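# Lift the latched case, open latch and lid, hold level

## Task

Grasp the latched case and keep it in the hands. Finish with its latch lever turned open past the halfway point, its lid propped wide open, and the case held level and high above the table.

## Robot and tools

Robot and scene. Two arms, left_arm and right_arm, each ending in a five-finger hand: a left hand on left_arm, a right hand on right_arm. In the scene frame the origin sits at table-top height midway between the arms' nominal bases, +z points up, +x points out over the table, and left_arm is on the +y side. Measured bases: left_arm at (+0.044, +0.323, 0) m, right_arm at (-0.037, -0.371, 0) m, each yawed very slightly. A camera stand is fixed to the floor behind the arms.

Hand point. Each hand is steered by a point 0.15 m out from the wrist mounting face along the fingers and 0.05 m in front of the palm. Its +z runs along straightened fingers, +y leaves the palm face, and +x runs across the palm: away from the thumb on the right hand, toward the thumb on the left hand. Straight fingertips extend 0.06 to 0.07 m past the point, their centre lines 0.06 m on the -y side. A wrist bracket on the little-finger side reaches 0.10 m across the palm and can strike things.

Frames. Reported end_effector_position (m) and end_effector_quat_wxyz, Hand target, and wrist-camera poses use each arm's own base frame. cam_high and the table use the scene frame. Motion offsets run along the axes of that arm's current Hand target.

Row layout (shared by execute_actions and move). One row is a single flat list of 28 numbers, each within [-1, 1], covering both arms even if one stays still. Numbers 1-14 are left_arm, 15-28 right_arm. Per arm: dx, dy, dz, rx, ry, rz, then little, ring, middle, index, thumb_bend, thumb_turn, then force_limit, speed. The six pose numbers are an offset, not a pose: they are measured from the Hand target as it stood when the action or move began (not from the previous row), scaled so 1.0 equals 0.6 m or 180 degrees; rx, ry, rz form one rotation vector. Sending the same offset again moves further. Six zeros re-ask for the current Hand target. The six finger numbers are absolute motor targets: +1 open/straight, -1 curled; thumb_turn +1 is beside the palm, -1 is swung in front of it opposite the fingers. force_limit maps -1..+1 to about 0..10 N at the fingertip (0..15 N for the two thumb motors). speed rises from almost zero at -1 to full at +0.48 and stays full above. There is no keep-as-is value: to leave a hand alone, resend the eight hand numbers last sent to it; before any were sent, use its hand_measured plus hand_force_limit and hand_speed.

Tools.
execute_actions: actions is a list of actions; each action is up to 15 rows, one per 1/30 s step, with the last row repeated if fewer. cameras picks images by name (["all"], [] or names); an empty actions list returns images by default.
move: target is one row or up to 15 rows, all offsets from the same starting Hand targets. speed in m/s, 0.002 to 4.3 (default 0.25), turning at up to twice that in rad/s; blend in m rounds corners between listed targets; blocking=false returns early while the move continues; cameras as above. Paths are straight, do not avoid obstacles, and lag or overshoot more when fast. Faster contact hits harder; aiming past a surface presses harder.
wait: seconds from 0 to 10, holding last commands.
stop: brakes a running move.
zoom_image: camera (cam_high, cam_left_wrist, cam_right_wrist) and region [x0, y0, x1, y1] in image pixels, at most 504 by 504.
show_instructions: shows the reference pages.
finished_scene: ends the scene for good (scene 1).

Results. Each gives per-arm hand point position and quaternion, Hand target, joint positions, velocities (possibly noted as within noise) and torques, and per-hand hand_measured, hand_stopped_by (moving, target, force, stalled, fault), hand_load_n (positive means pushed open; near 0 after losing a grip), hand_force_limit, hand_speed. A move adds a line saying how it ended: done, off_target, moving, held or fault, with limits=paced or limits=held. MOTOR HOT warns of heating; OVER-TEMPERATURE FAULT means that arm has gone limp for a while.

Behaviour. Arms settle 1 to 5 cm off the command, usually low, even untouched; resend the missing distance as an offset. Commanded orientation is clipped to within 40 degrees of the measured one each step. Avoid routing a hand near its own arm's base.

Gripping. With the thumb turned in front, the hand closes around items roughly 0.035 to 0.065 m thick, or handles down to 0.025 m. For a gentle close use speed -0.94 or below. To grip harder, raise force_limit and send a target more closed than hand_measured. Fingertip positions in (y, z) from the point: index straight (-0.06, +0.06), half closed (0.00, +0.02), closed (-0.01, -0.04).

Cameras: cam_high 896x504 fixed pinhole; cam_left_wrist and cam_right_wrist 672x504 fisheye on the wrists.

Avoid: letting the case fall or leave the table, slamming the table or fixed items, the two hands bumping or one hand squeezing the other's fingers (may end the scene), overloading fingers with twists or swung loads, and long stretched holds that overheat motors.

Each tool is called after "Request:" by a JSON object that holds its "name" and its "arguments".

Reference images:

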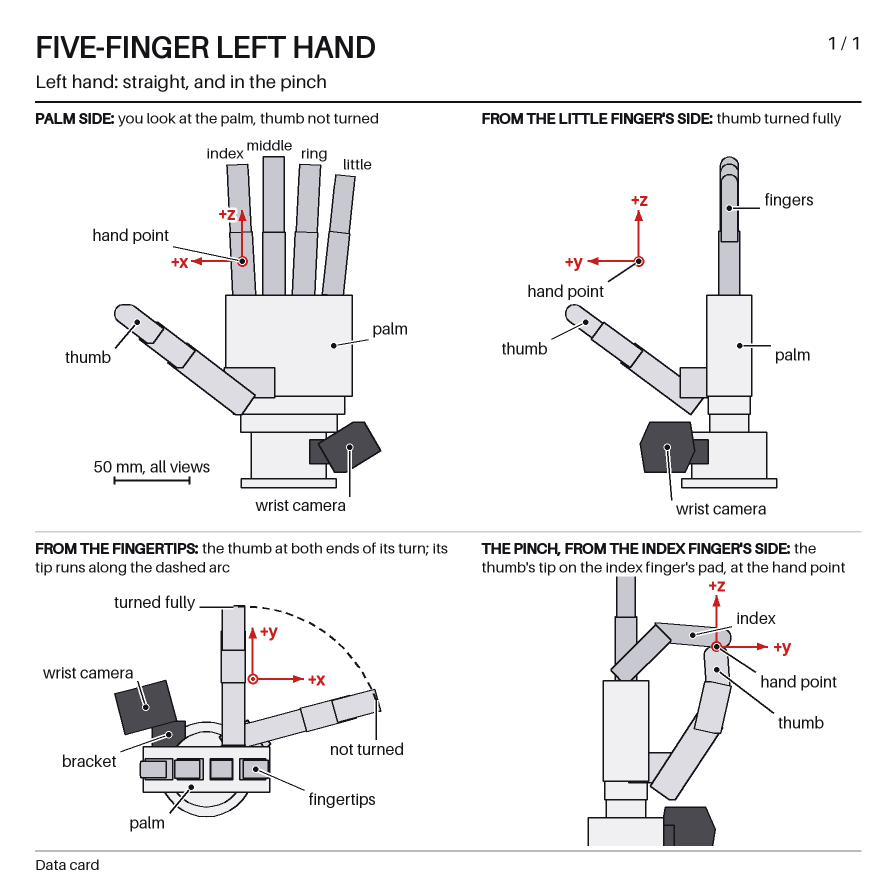

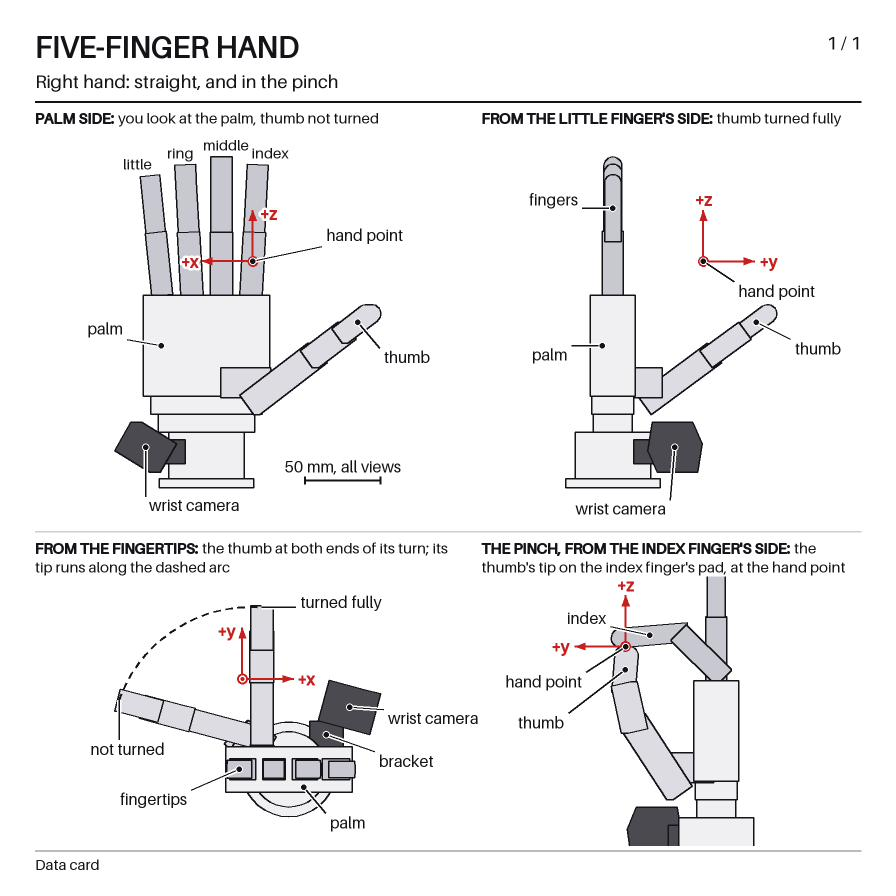

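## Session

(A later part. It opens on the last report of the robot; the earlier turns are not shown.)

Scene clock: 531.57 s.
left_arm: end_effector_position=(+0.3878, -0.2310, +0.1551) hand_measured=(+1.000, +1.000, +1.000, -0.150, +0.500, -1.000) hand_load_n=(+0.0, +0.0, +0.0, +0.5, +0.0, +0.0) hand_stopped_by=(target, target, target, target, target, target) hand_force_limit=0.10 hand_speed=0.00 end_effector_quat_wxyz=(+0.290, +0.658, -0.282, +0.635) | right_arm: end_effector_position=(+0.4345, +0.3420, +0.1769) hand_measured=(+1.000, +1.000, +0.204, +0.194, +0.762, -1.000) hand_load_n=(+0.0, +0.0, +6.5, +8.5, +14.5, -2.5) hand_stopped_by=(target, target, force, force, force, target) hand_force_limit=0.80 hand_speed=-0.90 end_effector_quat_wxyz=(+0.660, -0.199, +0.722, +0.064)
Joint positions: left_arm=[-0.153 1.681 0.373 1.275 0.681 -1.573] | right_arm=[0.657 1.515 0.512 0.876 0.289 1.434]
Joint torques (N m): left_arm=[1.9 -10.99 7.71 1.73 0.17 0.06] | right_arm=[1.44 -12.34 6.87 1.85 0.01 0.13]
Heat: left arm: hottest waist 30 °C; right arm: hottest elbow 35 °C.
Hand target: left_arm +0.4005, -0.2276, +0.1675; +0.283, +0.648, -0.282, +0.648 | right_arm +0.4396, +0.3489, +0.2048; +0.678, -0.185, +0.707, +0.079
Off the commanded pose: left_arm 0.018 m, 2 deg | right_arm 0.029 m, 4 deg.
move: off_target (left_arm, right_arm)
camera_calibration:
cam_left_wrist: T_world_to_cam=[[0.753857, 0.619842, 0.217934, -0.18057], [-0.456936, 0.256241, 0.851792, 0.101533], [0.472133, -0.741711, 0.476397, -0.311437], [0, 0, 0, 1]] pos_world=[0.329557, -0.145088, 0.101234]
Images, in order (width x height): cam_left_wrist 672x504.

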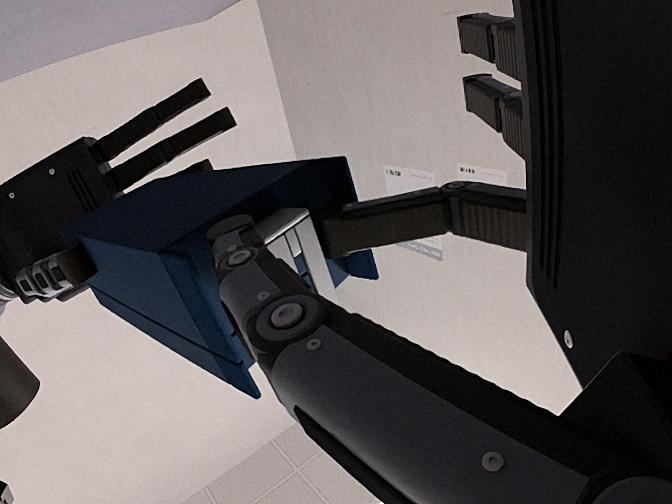

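Request:
{"name": "execute_actions", "arguments": {"actions": [[[0,0,0,0,0,0,1,1,1,-0.42,0.18,-1,-0.3,-0.94,0,0,0,0,0,0,1,1,0.0,0.0,0.3,-1,0.8,-0.9]]], "cameras": ["cam_left_wrist"]}}

Request:
{"name": "zoom_image", "arguments": {"camera": "cam_left_wrist", "region": [180, 110, 380, 310]}}

Scene clock: 533.13 s.
left_arm: end_effector_position=(+0.3876, -0.2311, +0.1550) hand_measured=(+1.000, +1.000, +1.000, -0.200, +0.468, -1.000) hand_load_n=(+0.0, +0.0, +0.0, +6.0, +5.0, -0.5) hand_stopped_by=(target, target, target, force, force, target) hand_force_limit=-0.30 hand_speed=-0.94 end_effector_quat_wxyz=(+0.290, +0.658, -0.282, +0.635) | right_arm: end_effector_position=(+0.4345, +0.3420, +0.1769) hand_measured=(+1.000, +1.000, +0.204, +0.194, +0.762, -1.000) hand_load_n=(+0.0, +0.0, +7.0, +8.5, +14.5, -3.0) hand_stopped_by=(target, target, force, force, force, target) hand_force_limit=0.80 hand_speed=-0.90 end_effector_quat_wxyz=(+0.660, -0.199, +0.722, +0.064)
Joint positions: left_arm=[-0.153 1.681 0.373 1.275 0.681 -1.573] | right_arm=[0.657 1.515 0.512 0.876 0.289 1.434]
Joint torques (N m): left_arm=[2.08 -10.87 7.73 1.81 0.15 0.07] | right_arm=[1.44 -12.34 6.87 1.84 0 0.13]
Heat: left arm: hottest waist 30 °C; right arm: hottest elbow 35 °C.
Hand target: left_arm +0.4005, -0.2276, +0.1675; +0.283, +0.648, -0.282, +0.648 | right_arm +0.4396, +0.3489, +0.2048; +0.678, -0.185, +0.707, +0.079
Off the commanded pose: left_arm 0.018 m, 2 deg | right_arm 0.029 m, 4 deg.
Step readings (end_effector_position of left_arm | right_arm):
0: (+0.3878, -0.2310, +0.1550) | (+0.4345, +0.3420, +0.1769)
1: (+0.3878, -0.2310, +0.1550) | (+0.4345, +0.3420, +0.1769)
2: (+0.3878, -0.2310, +0.1550) | (+0.4345, +0.3420, +0.1769)
4: (+0.3878, -0.2310, +0.1550) | (+0.4345, +0.3420, +0.1769)
8: (+0.3877, -0.2310, +0.1550) | (+0.4345, +0.3420, +0.1769)
15: (+0.3876, -0.2311, +0.1550) | (+0.4345, +0.3420, +0.1769)
camera_calibration:
cam_left_wrist: T_world_to_cam=[[0.754414, 0.619245, 0.217706, -0.180757], [-0.456438, 0.256545, 0.851968, 0.101421], [0.471725, -0.742106, 0.476188, -0.311412], [0, 0, 0, 1]] pos_world=[0.329558, -0.145187, 0.101235]
Images, in order (width x height): cam_left_wrist 672x504.

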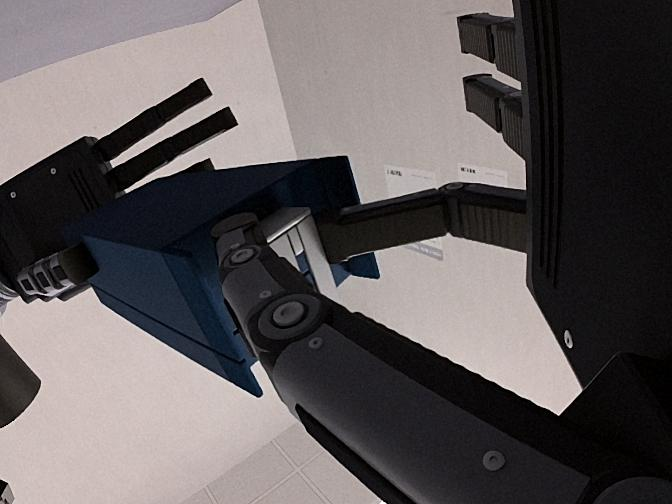

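Scaled by 2.520 from the camera's 672x504 image, which has a finer 960x720 frame.

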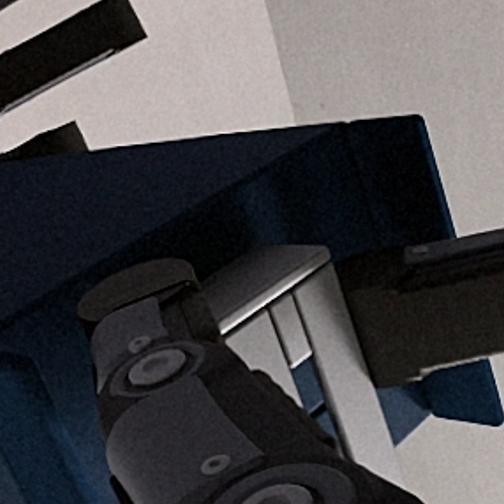

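Request:
{"name": "move", "arguments": {"target": [0.005,-0.0110,-0.0075,0,0,0,1,1,1,-0.42,0.18,-1,-0.3,-0.94,0,0,0,0,0,0,1,1,0.0,0.0,0.3,-1,0.8,-0.9], "speed": 0.03, "cameras": ["cam_left_wrist"]}}

Request:
{"name": "zoom_image", "arguments": {"camera": "cam_left_wrist", "region": [180, 110, 380, 310]}}

Scene clock: 534.70 s.
left_arm: end_effector_position=(+0.3861, -0.2272, +0.1558) hand_measured=(+1.000, +1.000, +1.000, -0.200, +0.470, -1.000) hand_load_n=(+0.0, +0.0, +0.0, +6.5, +4.5, -1.5) hand_stopped_by=(target, target, target, force, force, target) hand_force_limit=-0.30 hand_speed=-0.94 end_effector_quat_wxyz=(+0.295, +0.659, -0.286, +0.630) | right_arm: end_effector_position=(+0.4344, +0.3422, +0.1769) hand_measured=(+1.000, +1.000, +0.204, +0.194, +0.762, -1.000) hand_load_n=(+0.0, +0.0, +6.5, +8.5, +15.0, -2.5) hand_stopped_by=(target, target, force, force, force, target) hand_force_limit=0.80 hand_speed=-0.90 end_effector_quat_wxyz=(+0.660, -0.200, +0.722, +0.064)
Joint positions: left_arm=[-0.136 1.672 0.373 1.258 0.711 -1.573] | right_arm=[0.657 1.515 0.512 0.876 0.288 1.434]
Joint torques (N m): left_arm=[3.02 -11.05 7.99 1.88 -0.03 0.07] | right_arm=[1.38 -12.34 6.87 1.83 0.04 0.14]
Heat: left arm: hottest waist 30 °C; right arm: hottest elbow 35 °C.
Hand target: left_arm +0.4023, -0.2198, +0.1705; +0.283, +0.648, -0.282, +0.648 | right_arm +0.4396, +0.3488, +0.2048; +0.678, -0.185, +0.707, +0.079
Off the commanded pose: left_arm 0.023 m, 3 deg | right_arm 0.029 m, 4 deg.
move: off_target (left_arm, right_arm)
camera_calibration:
cam_left_wrist: T_world_to_cam=[[0.764001, 0.609359, 0.212095, -0.187262], [-0.446802, 0.26251, 0.855252, 0.0961767], [0.465478, -0.748178, 0.472821, -0.306643], [0, 0, 0, 1]] pos_world=[0.328776, -0.140562, 0.102449]
Images, in order (width x height): cam_left_wrist 672x504.

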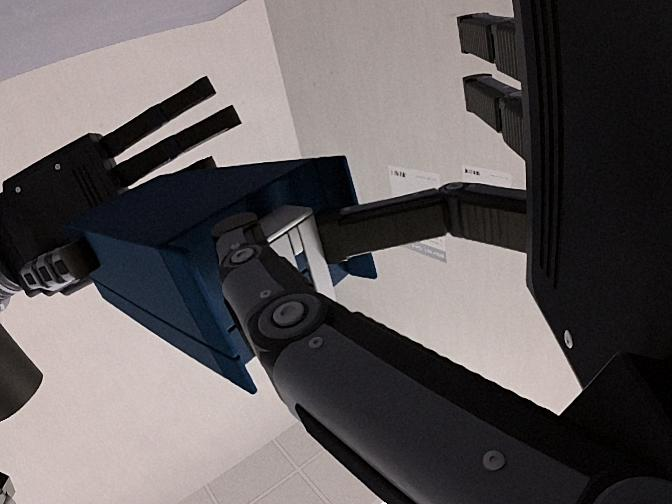

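Scaled by 2.520 from the camera's 672x504 image, which has a finer 960x720 frame.

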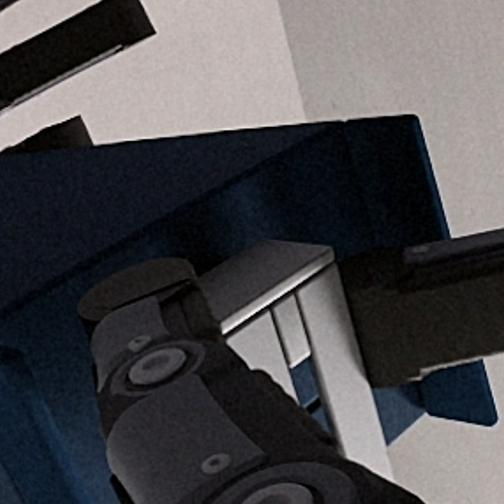

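Request:
{"name": "move", "arguments": {"target": [0.0067,-0.0100,-0.0055,0,0,0,1,1,1,-0.42,0.18,-1,-0.3,-0.94,0,0,0,0,0,0,1,1,0.0,0.0,0.3,-1,0.8,-0.9], "speed": 0.03, "cameras": ["cam_left_wrist"]}}

Request:
{"name": "zoom_image", "arguments": {"camera": "cam_left_wrist", "region": [180, 110, 380, 310]}}

Scene clock: 536.47 s.
left_arm: end_effector_position=(+0.3878, -0.2196, +0.1582) hand_measured=(+1.000, +1.000, +1.000, -0.200, +0.470, -1.000) hand_load_n=(+0.0, +0.0, +0.0, +5.5, +4.0, -1.0) hand_stopped_by=(target, target, target, force, force, target) hand_force_limit=-0.30 hand_speed=-0.94 end_effector_quat_wxyz=(+0.295, +0.661, -0.284, +0.629) | right_arm: end_effector_position=(+0.4342, +0.3424, +0.1771) hand_measured=(+1.000, +1.000, +0.204, +0.194, +0.762, -1.000) hand_load_n=(+0.0, +0.0, +6.5, +9.0, +14.5, -2.5) hand_stopped_by=(target, target, force, force, force, target) hand_force_limit=0.80 hand_speed=-0.90 end_effector_quat_wxyz=(+0.659, -0.199, +0.722, +0.066)
Joint positions: left_arm=[-0.112 1.657 0.373 1.238 0.731 -1.573] | right_arm=[0.658 1.515 0.512 0.876 0.287 1.438]
Joint torques (N m): left_arm=[2.49 -11.05 8.47 1.89 0.04 0.06] | right_arm=[1.26 -12.4 6.89 1.84 0.07 0.1]
Heat: left arm: hottest waist 30 °C; right arm: hottest elbow 35 °C.
Hand target: left_arm +0.4044, -0.2133, +0.1746; +0.283, +0.648, -0.282, +0.648 | right_arm +0.4395, +0.3490, +0.2048; +0.678, -0.185, +0.707, +0.079
Off the commanded pose: left_arm 0.024 m, 3 deg | right_arm 0.029 m, 4 deg.
move: off_target (left_arm, right_arm)
camera_calibration:
cam_left_wrist: T_world_to_cam=[[0.762679, 0.612218, 0.208591, -0.191972], [-0.443638, 0.260503, 0.85751, 0.0909451], [0.470644, -0.746544, 0.470283, -0.304076], [0, 0, 0, 1]] pos_world=[0.329871, -0.133169, 0.105059]
Images, in order (width x height): cam_left_wrist 672x504.

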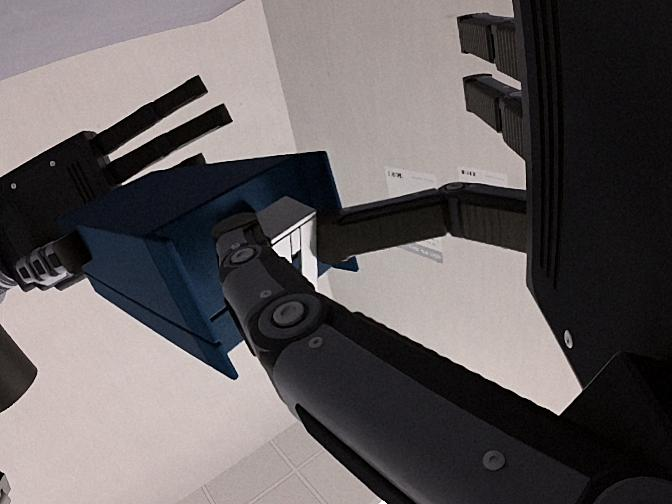

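Scaled by 2.520 from the camera's 672x504 image, which has a finer 960x720 frame.

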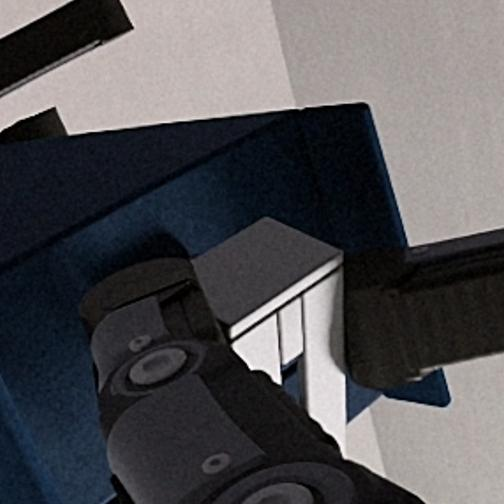

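Request:
{"name": "move", "arguments": {"target": [0.0092,-0.0082,-0.0047,0,0,0,1,1,1,-0.42,0.18,-1,-0.3,-0.94,0,0,0,0,0,0,1,1,0.0,0.0,0.3,-1,0.8,-0.9], "speed": 0.03, "cameras": ["cam_left_wrist"]}}

Request:
{"name": "zoom_image", "arguments": {"camera": "cam_left_wrist", "region": [180, 110, 380, 310]}}

Scene clock: 538.77 s.
left_arm: end_effector_position=(+0.3891, -0.2137, +0.1621) hand_measured=(+1.000, +1.000, +1.000, -0.200, +0.470, -1.000) hand_load_n=(+0.0, +0.0, +0.0, +5.0, +4.0, -1.0) hand_stopped_by=(target, target, target, force, force, target) hand_force_limit=-0.30 hand_speed=-0.94 end_effector_quat_wxyz=(+0.295, +0.663, -0.282, +0.628) | right_arm: end_effector_position=(+0.4342, +0.3423, +0.1776) hand_measured=(+1.000, +1.000, +0.204, +0.194, +0.762, -1.000) hand_load_n=(+0.0, +0.0, +6.5, +9.0, +14.5, -2.0) hand_stopped_by=(target, target, force, force, force, target) hand_force_limit=0.80 hand_speed=-0.90 end_effector_quat_wxyz=(+0.660, -0.198, +0.722, +0.066)
Joint positions: left_arm=[-0.093 1.634 0.373 1.211 0.747 -1.573] | right_arm=[0.658 1.515 0.512 0.876 0.287 1.44]
Joint torques (N m): left_arm=[2.61 -10.93 9.06 1.89 0.1 0.07] | right_arm=[1.44 -12.22 6.93 1.83 0.07 0.09]
Heat: left arm: hottest waist 30 °C; right arm: hottest elbow 35 °C.
Hand target: left_arm +0.4062, -0.2078, +0.1801; +0.283, +0.648, -0.282, +0.648 | right_arm +0.4395, +0.3490, +0.2049; +0.678, -0.185, +0.707, +0.079
Off the commanded pose: left_arm 0.025 m, 3 deg | right_arm 0.028 m, 3 deg.
move: off_target (left_arm, right_arm)
camera_calibration:
cam_left_wrist: T_world_to_cam=[[0.76173, 0.614647, 0.204881, -0.195838], [-0.440492, 0.259415, 0.85946, 0.08477], [0.475115, -0.744925, 0.468351, -0.303192], [0, 0, 0, 1]] pos_world=[0.330567, -0.127475, 0.109268]
Images, in order (width x height): cam_left_wrist 672x504.

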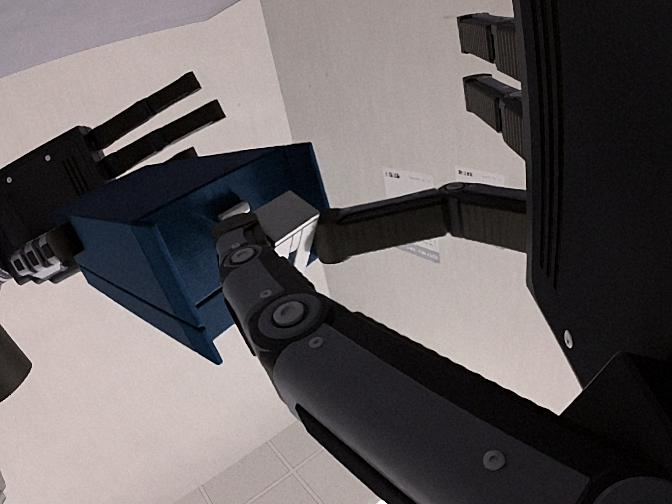

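Scaled by 2.520 from the camera's 672x504 image, which has a finer 960x720 frame.

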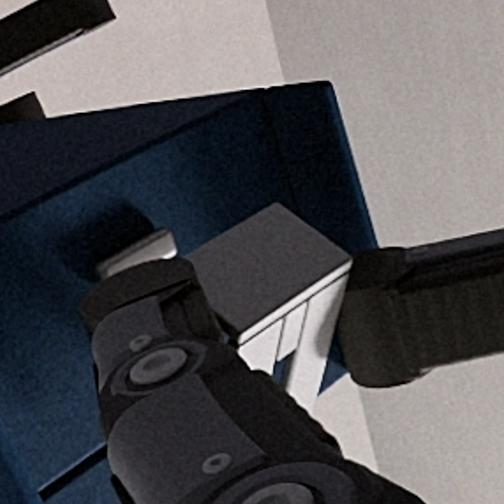

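Request:
{"name": "move", "arguments": {"target": [0.0125,-0.0046,-0.0021,0,0,0,1,1,1,-0.42,0.18,-1,-0.3,-0.94,0,0,0,0,0,0,1,1,0.0,0.0,0.3,-1,0.8,-0.9], "speed": 0.03, "cameras": ["cam_left_wrist"]}}

Request:
{"name": "zoom_image", "arguments": {"camera": "cam_left_wrist", "region": [180, 110, 380, 310]}}

Scene clock: 540.20 s.
left_arm: end_effector_position=(+0.3902, -0.2111, +0.1694) hand_measured=(+1.000, +1.000, +1.000, -0.200, +0.470, -1.000) hand_load_n=(+0.0, +0.0, +0.0, +4.5, +4.0, -1.0) hand_stopped_by=(target, target, target, force, force, target) hand_force_limit=-0.30 hand_speed=-0.94 end_effector_quat_wxyz=(+0.295, +0.662, -0.282, +0.628) | right_arm: end_effector_position=(+0.4342, +0.3423, +0.1786) hand_measured=(+1.000, +1.000, +0.204, +0.194, +0.762, -1.000) hand_load_n=(+0.0, +0.0, +6.5, +9.0, +14.0, -2.0) hand_stopped_by=(target, target, force, force, force, target) hand_force_limit=0.80 hand_speed=-0.90 end_effector_quat_wxyz=(+0.660, -0.197, +0.722, +0.068)
Joint positions: left_arm=[-0.084 1.603 0.377 1.176 0.756 -1.572] | right_arm=[0.658 1.513 0.512 0.876 0.287 1.442]
Joint torques (N m): left_arm=[2.2 -10.75 9.42 1.92 0.07 0.07] | right_arm=[1.26 -12.22 6.91 1.84 0.08 0.06]
Heat: left arm: hottest waist 30 °C; right arm: hottest elbow 35 °C.
Hand target: left_arm +0.4073, -0.2050, +0.1875; +0.283, +0.648, -0.282, +0.648 | right_arm +0.4395, +0.3490, +0.2048; +0.678, -0.185, +0.707, +0.079
Off the commanded pose: left_arm 0.026 m, 3 deg | right_arm 0.028 m, 3 deg.
move: off_target (left_arm, right_arm)
camera_calibration:
cam_left_wrist: T_world_to_cam=[[0.762021, 0.614096, 0.205451, -0.200196], [-0.441149, 0.260052, 0.85893, 0.0788158], [0.474037, -0.745157, 0.469073, -0.304924], [0, 0, 0, 1]] pos_world=[0.331868, -0.124773, 0.116465]
Images, in order (width x height): cam_left_wrist 672x504.

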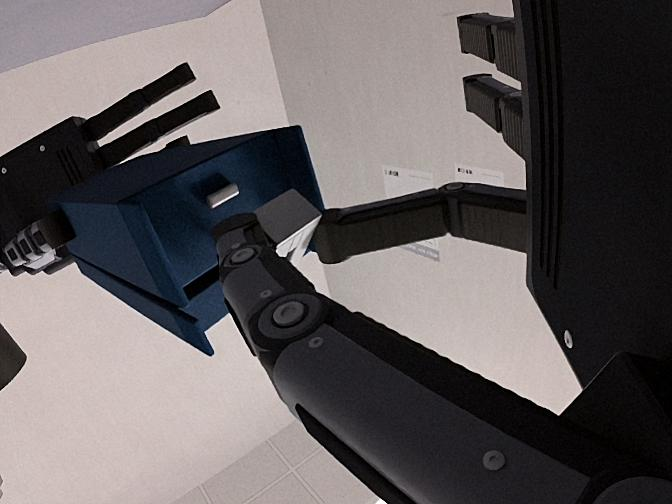

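Scaled by 2.520 from the camera's 672x504 image, which has a finer 960x720 frame.

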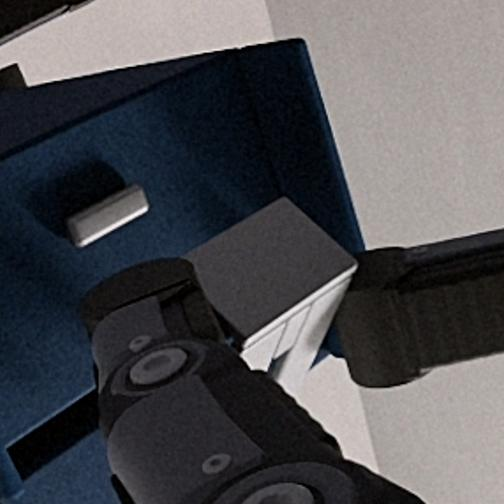

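Request:
{"name": "wait", "arguments": {"seconds": 0, "cameras": ["all"]}}

Request:
{"name": "zoom_image", "arguments": {"camera": "cam_right_wrist", "region": [150, 60, 672, 400]}}

Request:
{"name": "zoom_image", "arguments": {"camera": "cam_high", "region": [460, 180, 560, 320]}}

Scene clock: 548.17 s.
left_arm: end_effector_position=(+0.3902, -0.2111, +0.1694) hand_measured=(+1.000, +1.000, +1.000, -0.200, +0.470, -1.000) hand_load_n=(+0.0, +0.0, +0.0, +4.5, +4.0, -1.0) hand_stopped_by=(target, target, target, force, force, target) hand_force_limit=-0.30 hand_speed=-0.94 end_effector_quat_wxyz=(+0.295, +0.662, -0.282, +0.628) | right_arm: end_effector_position=(+0.4342, +0.3423, +0.1786) hand_measured=(+1.000, +1.000, +0.204, +0.194, +0.762, -1.000) hand_load_n=(+0.0, +0.0, +6.0, +8.5, +14.5, -2.0) hand_stopped_by=(target, target, force, force, force, target) hand_force_limit=0.80 hand_speed=-0.90 end_effector_quat_wxyz=(+0.660, -0.197, +0.722, +0.068)
Joint positions: left_arm=[-0.084 1.603 0.377 1.176 0.756 -1.572] | right_arm=[0.658 1.513 0.512 0.876 0.287 1.442]
Joint torques (N m): left_arm=[2.49 -10.46 9.44 1.89 0.08 0.05] | right_arm=[1.38 -12.1 6.91 1.83 0.07 0.06]
Heat: left arm: hottest waist 30 °C; right arm: hottest elbow 35 °C.
Hand target: left_arm +0.4073, -0.2050, +0.1875; +0.283, +0.648, -0.282, +0.648 | right_arm +0.4395, +0.3490, +0.2048; +0.678, -0.185, +0.707, +0.079
Off the commanded pose: left_arm 0.026 m, 3 deg | right_arm 0.028 m, 3 deg.
camera_calibration:
cam_left_wrist: T_world_to_cam=[[0.762021, 0.614096, 0.205451, -0.200196], [-0.441149, 0.260052, 0.85893, 0.0788158], [0.474037, -0.745157, 0.469073, -0.304924], [0, 0, 0, 1]] pos_world=[0.331868, -0.124773, 0.116465]
cam_right_wrist: T_world_to_cam=[[-0.378279, 0.854582, -0.355802, -0.0592638], [-0.50698, 0.130333, 0.852047, 0.0203379], [0.774517, 0.502696, 0.383953, -0.46564], [0, 0, 0, 1]] pos_world=[0.348538, 0.28207, 0.140369]

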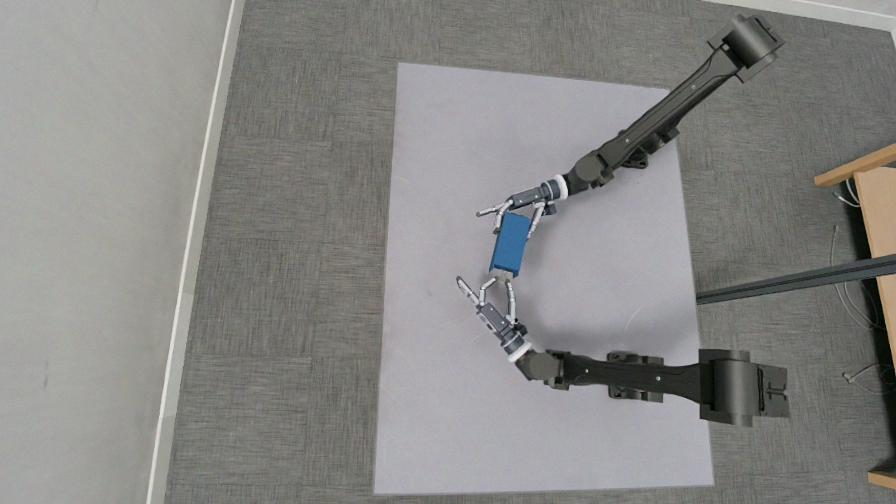

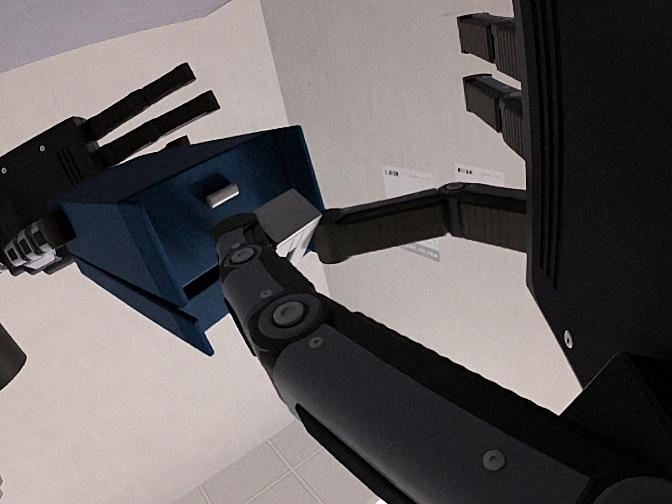

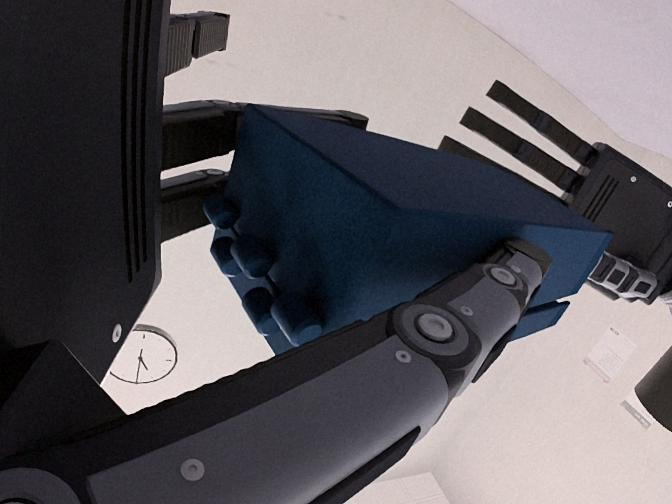

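Region (150, 60, 672, 400) is 522x340 pixels. A region can be at most 504 by 504 pixels.

Scaled by 3.600.

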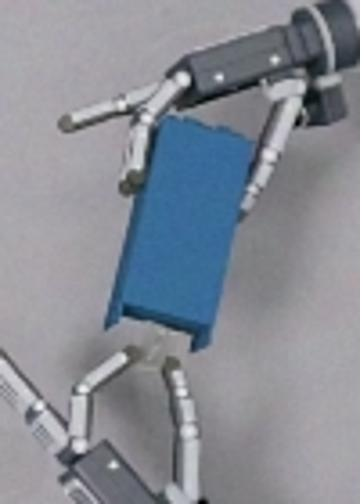

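Request:
{"name": "move", "arguments": {"target": [[0.0225,0,0,0,0,0,1,1,1,-0.42,0.18,-1,-0.3,-0.94,0,0,0,0,0,0,1,1,0.0,0.0,0.3,-1,0.8,-0.9],[0.0448,0.0024,0.0016,0,0,0,1,1,1,-0.42,0.18,-1,-0.3,-0.94,0,0,0,0,0,0,1,1,0.0,0.0,0.3,-1,0.8,-0.9]], "speed": 0.04, "blend": 0.005, "cameras": ["cam_left_wrist","cam_right_wrist"]}}

Request:
{"name": "zoom_image", "arguments": {"camera": "cam_left_wrist", "region": [130, 110, 380, 360]}}

Scene clock: 554.90 s.
left_arm: end_effector_position=(+0.3907, -0.2104, +0.1944) hand_measured=(+1.000, +1.000, +1.000, -0.200, +0.470, -1.000) hand_load_n=(+0.0, +0.0, +0.0, +4.5, +3.5, -1.0) hand_stopped_by=(target, target, target, force, force, target) hand_force_limit=-0.30 hand_speed=-0.94 end_effector_quat_wxyz=(+0.294, +0.663, -0.281, +0.629) | right_arm: end_effector_position=(+0.4341, +0.3423, +0.1786) hand_measured=(+1.000, +1.000, +0.204, +0.194, +0.762, -1.000) hand_load_n=(+0.0, +0.0, +6.0, +8.5, +14.5, -2.0) hand_stopped_by=(target, target, force, force, force, target) hand_force_limit=0.80 hand_speed=-0.90 end_effector_quat_wxyz=(+0.660, -0.197, +0.722, +0.068)
Joint positions: left_arm=[-0.083 1.49 0.387 1.053 0.756 -1.572] | right_arm=[0.658 1.513 0.512 0.876 0.287 1.442]
Joint torques (N m): left_arm=[2.08 -9.7 10.74 1.95 -0.1 0.04] | right_arm=[1.44 -12.22 6.9 1.8 0.08 0.05]
Heat: left arm: hottest waist 30 °C; right arm: hottest elbow 35 °C.
Hand target: left_arm +0.4069, -0.2067, +0.2144; +0.283, +0.648, -0.282, +0.648 | right_arm +0.4395, +0.3489, +0.2048; +0.678, -0.185, +0.707, +0.079
Off the commanded pose: left_arm 0.026 m, 3 deg | right_arm 0.028 m, 3 deg.
move: off_target (left_arm, right_arm)
camera_calibration:
cam_left_wrist: T_world_to_cam=[[0.760694, 0.61581, 0.205239, -0.205199], [-0.441399, 0.258911, 0.859146, 0.0571685], [0.475932, -0.744139, 0.46877, -0.31693], [0, 0, 0, 1]] pos_world=[0.332165, -0.124278, 0.141566]
cam_right_wrist: T_world_to_cam=[[-0.378622, 0.854438, -0.355783, -0.0591922], [-0.507023, 0.130116, 0.852055, 0.0204005], [0.774321, 0.502997, 0.383955, -0.465707], [0, 0, 0, 1]] pos_world=[0.348539, 0.282171, 0.140369]
Images, in order (width x height): cam_left_wrist 672x504, cam_right_wrist 672x504.

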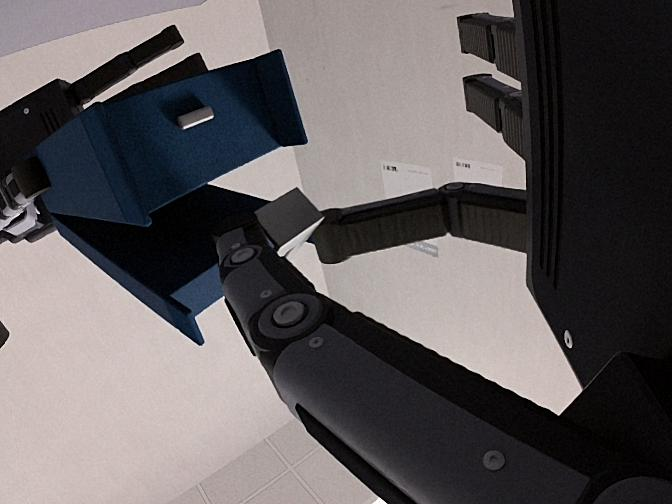

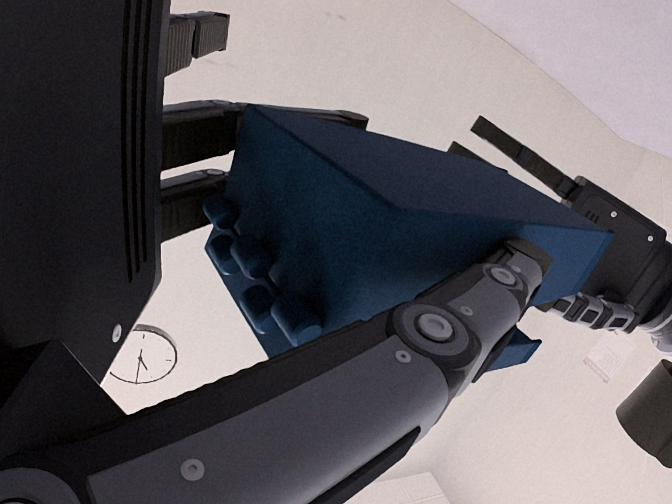

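Scaled by 2.016 from the camera's 672x504 image, which has a finer 960x720 frame.

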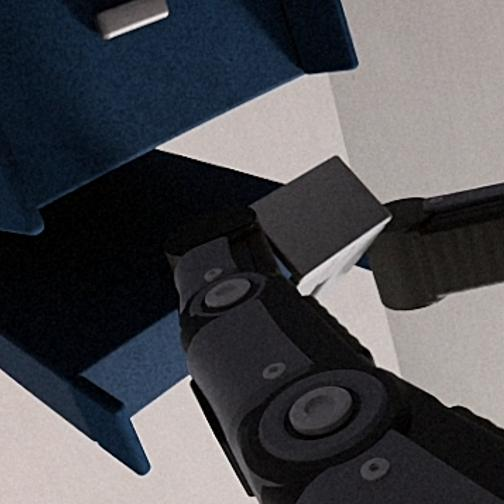

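Request:
{"name": "move", "arguments": {"target": [-0.0740,0.0110,-0.0190,0,0,0,1,1,1,-0.42,0.18,-1,-0.3,-0.94,0,0,0,0,0,0,1,1,0.0,0.0,0.3,-1,0.8,-0.9], "speed": 0.04, "cameras": ["cam_left_wrist","cam_right_wrist"]}}

Request:
{"name": "zoom_image", "arguments": {"camera": "cam_left_wrist", "region": [130, 110, 380, 360]}}

Scene clock: 563.30 s.
left_arm: end_effector_position=(+0.3925, -0.2102, +0.1763) hand_measured=(+1.000, +1.000, +1.000, -0.200, +0.470, -1.000) hand_load_n=(+0.0, +0.0, +0.0, +4.0, +5.0, +0.5) hand_stopped_by=(target, target, target, force, force, target) hand_force_limit=-0.30 hand_speed=-0.94 end_effector_quat_wxyz=(+0.288, +0.643, -0.289, +0.648) | right_arm: end_effector_position=(+0.4343, +0.3421, +0.1786) hand_measured=(+1.000, +1.000, +0.204, +0.194, +0.762, -1.000) hand_load_n=(+0.0, +0.0, +6.5, +8.5, +14.5, -2.0) hand_stopped_by=(target, target, force, force, force, target) hand_force_limit=0.80 hand_speed=-0.90 end_effector_quat_wxyz=(+0.660, -0.197, +0.722, +0.067)
Joint positions: left_arm=[-0.081 1.623 0.387 1.244 0.76 -1.572] | right_arm=[0.658 1.513 0.512 0.876 0.288 1.442]
Joint torques (N m): left_arm=[2.49 -7.71 4.96 2.92 0.04 0.06] | right_arm=[1.55 -12.1 6.91 1.84 0.05 0.05]
Heat: left arm: hottest waist 30 °C; right arm: hottest elbow 35 °C.
Hand target: left_arm +0.3943, -0.2029, +0.1700; +0.283, +0.648, -0.282, +0.648 | right_arm +0.4396, +0.3489, +0.2048; +0.678, -0.185, +0.707, +0.079
Off the commanded pose: left_arm 0.010 m, 1 deg | right_arm 0.028 m, 3 deg.
move: off_target (right_arm)
camera_calibration:
cam_left_wrist: T_world_to_cam=[[0.749145, 0.615181, 0.245631, -0.205687], [-0.489357, 0.26406, 0.831145, 0.0983054], [0.446443, -0.742849, 0.498863, -0.302551], [0, 0, 0, 1]] pos_world=[0.337268, -0.124173, 0.119749]
cam_right_wrist: T_world_to_cam=[[-0.377644, 0.854796, -0.355962, -0.0595218], [-0.506974, 0.13081, 0.851978, 0.0202109], [0.774831, 0.502208, 0.383959, -0.465611], [0, 0, 0, 1]] pos_world=[0.348538, 0.282069, 0.140369]
Images, in order (width x height): cam_left_wrist 672x504, cam_right_wrist 672x504.

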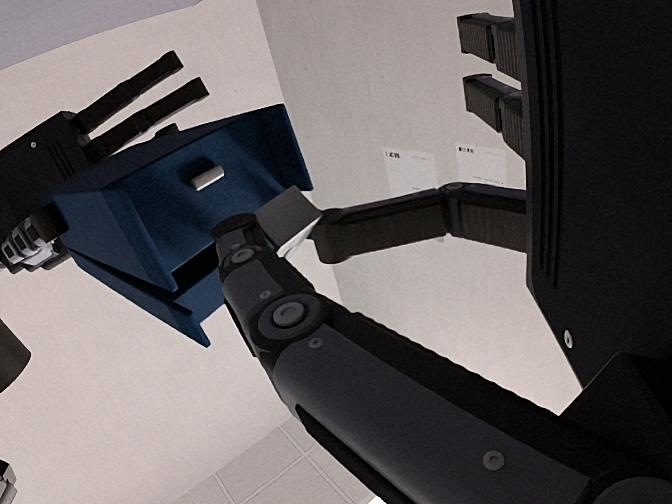

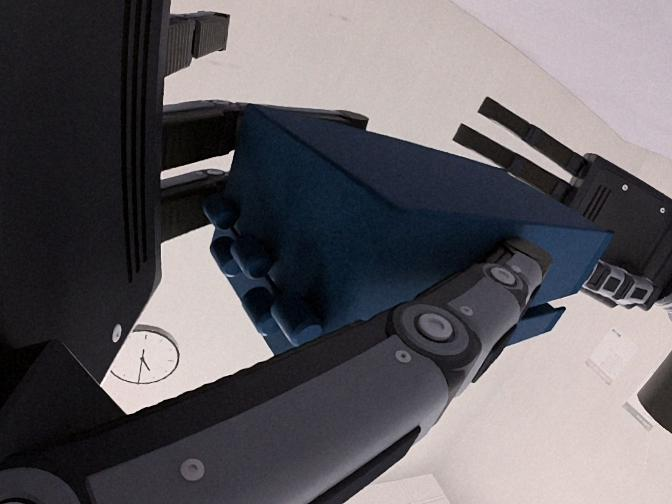

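Scaled by 2.016 from the camera's 672x504 image, which has a finer 960x720 frame.

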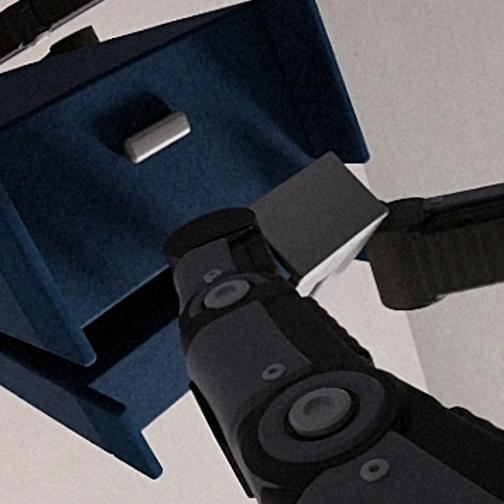

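Request:
{"name": "execute_actions", "arguments": {"actions": [[[0,0,0,0,0,0,1,1,1,-0.15,0.5,-1,0.1,-0.6,0,0,0,0,0,0,1,1,0.0,0.0,0.3,-1,0.8,-0.9]]], "cameras": ["cam_left_wrist","cam_right_wrist"]}}

Request:
{"name": "zoom_image", "arguments": {"camera": "cam_left_wrist", "region": [130, 110, 380, 360]}}

Scene clock: 564.57 s.
left_arm: end_effector_position=(+0.3935, -0.2081, +0.1770) hand_measured=(+1.000, +1.000, +1.000, -0.150, +0.500, -1.000) hand_load_n=(+0.0, +0.0, +0.0, +0.0, +0.0, +0.0) hand_stopped_by=(target, target, target, target, target, target) hand_force_limit=0.10 hand_speed=-0.60 end_effector_quat_wxyz=(+0.286, +0.643, -0.288, +0.650) | right_arm: end_effector_position=(+0.4343, +0.3421, +0.1786) hand_measured=(+1.000, +1.000, +0.204, +0.194, +0.762, -1.000) hand_load_n=(+0.0, +0.0, +6.5, +8.5, +14.5, -2.5) hand_stopped_by=(target, target, force, force, force, target) hand_force_limit=0.80 hand_speed=-0.90 end_effector_quat_wxyz=(+0.660, -0.196, +0.722, +0.067)
Joint positions: left_arm=[-0.075 1.623 0.387 1.248 0.76 -1.572] | right_arm=[0.658 1.513 0.512 0.876 0.288 1.442]
Joint torques (N m): left_arm=[1.9 -7.47 5.07 2.77 0.04 0.06] | right_arm=[1.38 -12.28 6.91 1.83 0.03 0.05]
Heat: left arm: hottest waist 30 °C; right arm: hottest elbow 35 °C.
Hand target: left_arm +0.3943, -0.2028, +0.1701; +0.283, +0.648, -0.282, +0.648 | right_arm +0.4396, +0.3489, +0.2048; +0.678, -0.185, +0.707, +0.079
Off the commanded pose: left_arm 0.009 m, 1 deg | right_arm 0.028 m, 3 deg.
Step readings (end_effector_position of left_arm | right_arm):
0: (+0.3925, -0.2102, +0.1763) | (+0.4343, +0.3421, +0.1786)
1: (+0.3925, -0.2102, +0.1763) | (+0.4343, +0.3421, +0.1786)
2: (+0.3925, -0.2102, +0.1763) | (+0.4343, +0.3421, +0.1786)
4: (+0.3926, -0.2099, +0.1765) | (+0.4343, +0.3421, +0.1786)
8: (+0.3934, -0.2084, +0.1769) | (+0.4343, +0.3421, +0.1786)
15: (+0.3935, -0.2081, +0.1770) | (+0.4343, +0.3421, +0.1786)
camera_calibration:
cam_left_wrist: T_world_to_cam=[[0.744768, 0.61931, 0.248546, -0.205869], [-0.494226, 0.261634, 0.829029, 0.0994156], [0.448398, -0.740272, 0.500935, -0.302416], [0, 0, 0, 1]] pos_world=[0.338061, -0.122384, 0.12024]
cam_right_wrist: T_world_to_cam=[[-0.3773, 0.85494, -0.355982, -0.0595555], [-0.50693, 0.131029, 0.85197, 0.0201989], [0.775027, 0.501906, 0.383957, -0.465621], [0, 0, 0, 1]] pos_world=[0.348638, 0.281968, 0.140369]
Images, in order (width x height): cam_left_wrist 672x504, cam_right_wrist 672x504.

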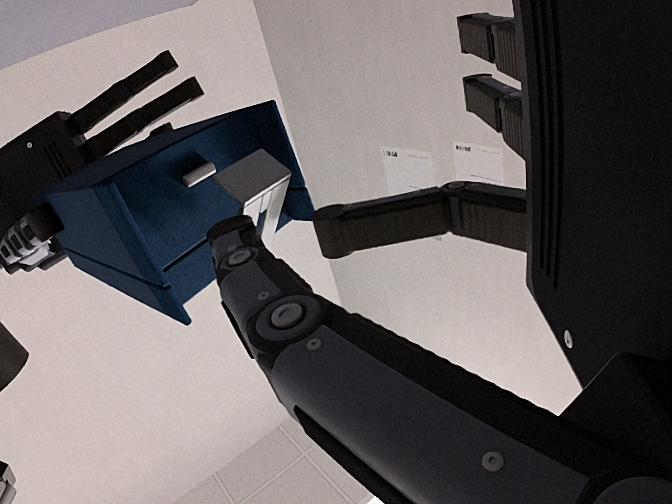

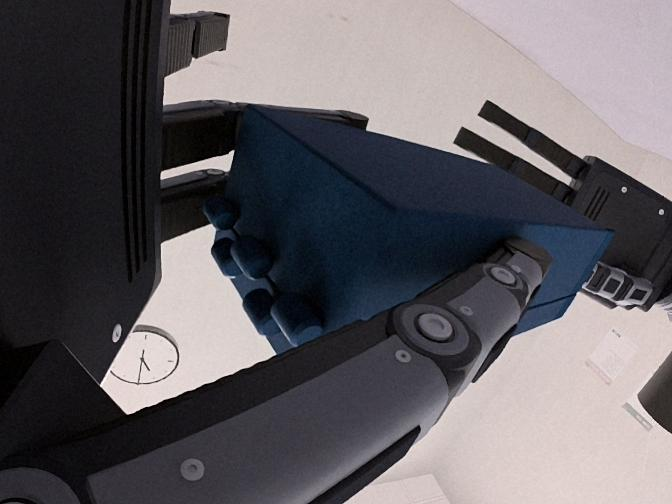

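Scaled by 2.016 from the camera's 672x504 image, which has a finer 960x720 frame.

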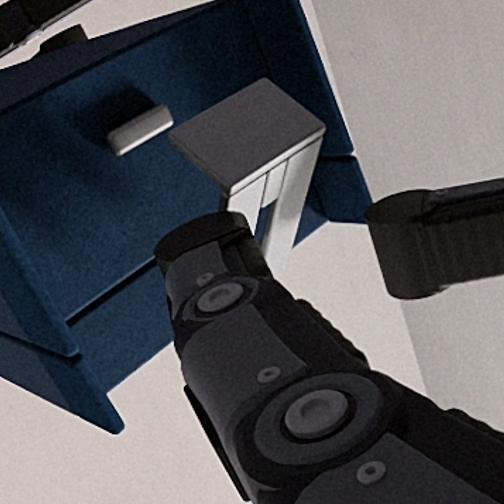

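Request:
{"name": "move", "arguments": {"target": [-0.0327,0.0279,0.0080,0,0,0,1,1,1,-0.15,0.5,-1,0.1,-0.6,0,0,0,0,0,0,1,1,0.0,0.0,0.3,-1,0.8,-0.9], "speed": 0.05, "cameras": ["cam_left_wrist"]}}

Request:
{"name": "zoom_image", "arguments": {"camera": "cam_left_wrist", "region": [180, 110, 380, 310]}}

Scene clock: 569.50 s.
left_arm: end_effector_position=(+0.3902, -0.2135, +0.1587) hand_measured=(+1.000, +1.000, +1.000, -0.150, +0.500, -1.000) hand_load_n=(+0.0, +0.0, +0.0, +0.0, +0.0, -0.5) hand_stopped_by=(target, target, target, target, target, target) hand_force_limit=0.10 hand_speed=-0.60 end_effector_quat_wxyz=(+0.279, +0.644, -0.281, +0.654) | right_arm: end_effector_position=(+0.4344, +0.3420, +0.1786) hand_measured=(+1.000, +1.000, +0.204, +0.194, +0.762, -1.000) hand_load_n=(+0.0, +0.0, +6.5, +8.5, +14.5, -3.0) hand_stopped_by=(target, target, force, force, force, target) hand_force_limit=0.80 hand_speed=-0.90 end_effector_quat_wxyz=(+0.660, -0.196, +0.722, +0.067)
Joint positions: left_arm=[-0.101 1.705 0.368 1.352 0.712 -1.572] | right_arm=[0.658 1.513 0.512 0.876 0.289 1.442]
Joint torques (N m): left_arm=[-0.09 -7.47 3.89 2.85 -0.08 0.07] | right_arm=[1.49 -12.1 6.86 1.84 0.03 0.05]
Heat: left arm: hottest waist 30 °C; right arm: hottest elbow 35 °C.
Hand target: left_arm +0.3852, -0.2179, +0.1504; +0.283, +0.648, -0.282, +0.648 | right_arm +0.4395, +0.3489, +0.2048; +0.678, -0.185, +0.707, +0.079
Off the commanded pose: left_arm 0.010 m, 1 deg | right_arm 0.028 m, 3 deg.
move: off_target (right_arm)
camera_calibration:
cam_left_wrist: T_world_to_cam=[[0.730208, 0.63557, 0.250693, -0.186568], [-0.502892, 0.251606, 0.826918, 0.116011], [0.462488, -0.729894, 0.503348, -0.299378], [0, 0, 0, 1]] pos_world=[0.333033, -0.129126, 0.101532]
Images, in order (width x height): cam_left_wrist 672x504.

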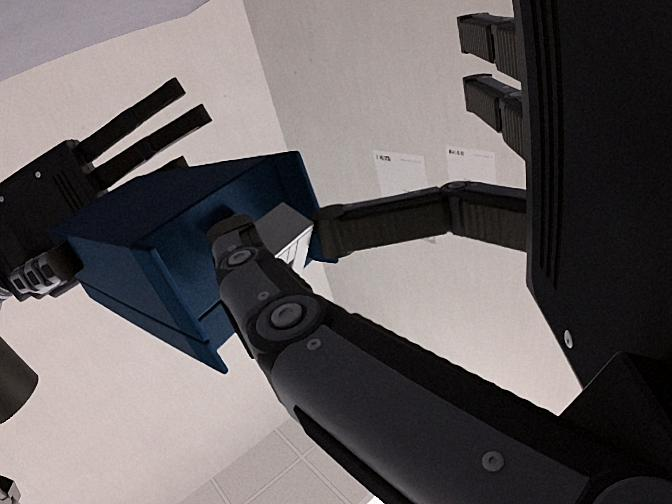

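Scaled by 2.520 from the camera's 672x504 image, which has a finer 960x720 frame.

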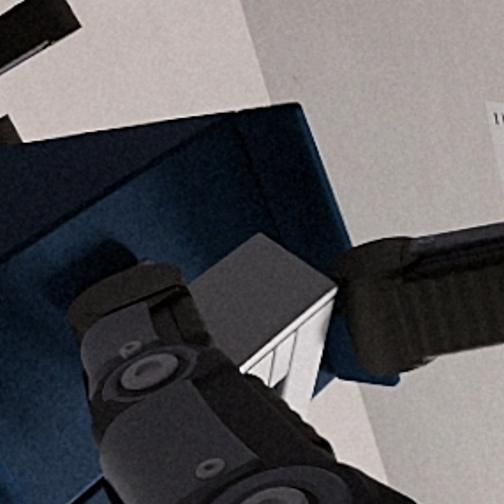

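Request:
{"name": "move", "arguments": {"target": [0.0373,-0.0282,0.0147,0,0,0,1,1,1,-0.15,0.5,-1,0.1,-0.6,0,0,0,0,0,0,1,1,0.0,0.0,0.3,-1,0.8,-0.9], "speed": 0.04, "cameras": ["cam_left_wrist"]}}

Request:
{"name": "zoom_image", "arguments": {"camera": "cam_left_wrist", "region": [180, 110, 380, 310]}}

Scene clock: 572.73 s.
left_arm: end_effector_position=(+0.3915, -0.2154, +0.1603) hand_measured=(+1.000, +1.000, +1.000, -0.150, +0.500, -1.000) hand_load_n=(+0.0, +0.0, +0.0, +0.0, +0.5, +0.0) hand_stopped_by=(target, target, target, target, target, target) hand_force_limit=0.10 hand_speed=-0.60 end_effector_quat_wxyz=(+0.289, +0.658, -0.281, +0.636) | right_arm: end_effector_position=(+0.4344, +0.3420, +0.1786) hand_measured=(+1.000, +1.000, +0.204, +0.194, +0.762, -1.000) hand_load_n=(+0.0, +0.0, +6.5, +9.0, +14.5, -2.5) hand_stopped_by=(target, target, force, force, force, target) hand_force_limit=0.80 hand_speed=-0.90 end_effector_quat_wxyz=(+0.660, -0.196, +0.722, +0.067)
Joint positions: left_arm=[-0.101 1.659 0.376 1.25 0.729 -1.572] | right_arm=[0.658 1.513 0.512 0.876 0.289 1.442]
Joint torques (N m): left_arm=[1.55 -10.7 8.16 1.73 0.16 0.06] | right_arm=[1.44 -12.16 6.89 1.85 0.03 0.05]
Heat: left arm: hottest waist 30 °C; right arm: hottest elbow 35 °C.
Hand target: left_arm +0.4037, -0.2128, +0.1728; +0.283, +0.648, -0.282, +0.648 | right_arm +0.4395, +0.3489, +0.2048; +0.678, -0.185, +0.707, +0.079
Off the commanded pose: left_arm 0.018 m, 2 deg | right_arm 0.028 m, 3 deg.
move: off_target (left_arm, right_arm)
camera_calibration:
cam_left_wrist: T_world_to_cam=[[0.751866, 0.622268, 0.217897, -0.192889], [-0.458238, 0.25558, 0.851292, 0.0953166], [0.474042, -0.739906, 0.477309, -0.304717], [0, 0, 0, 1]] pos_world=[0.333153, -0.129794, 0.106332]
Images, in order (width x height): cam_left_wrist 672x504.

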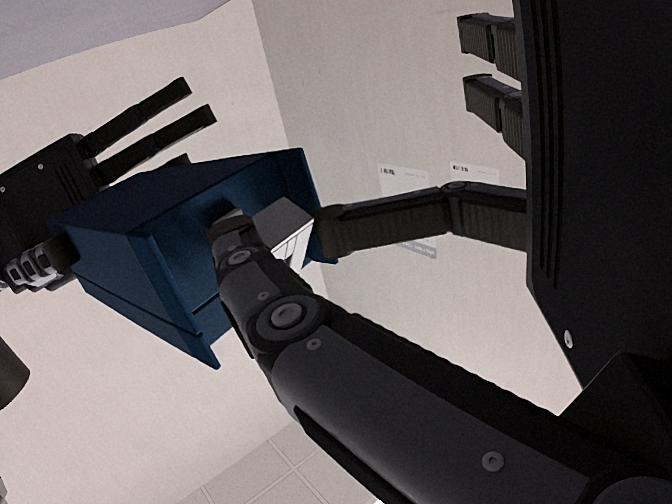

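Scaled by 2.520 from the camera's 672x504 image, which has a finer 960x720 frame.

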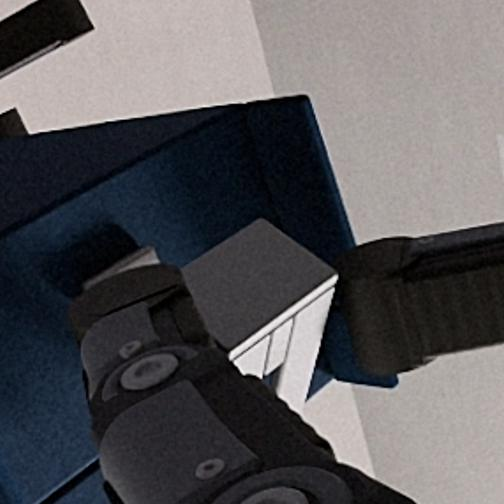

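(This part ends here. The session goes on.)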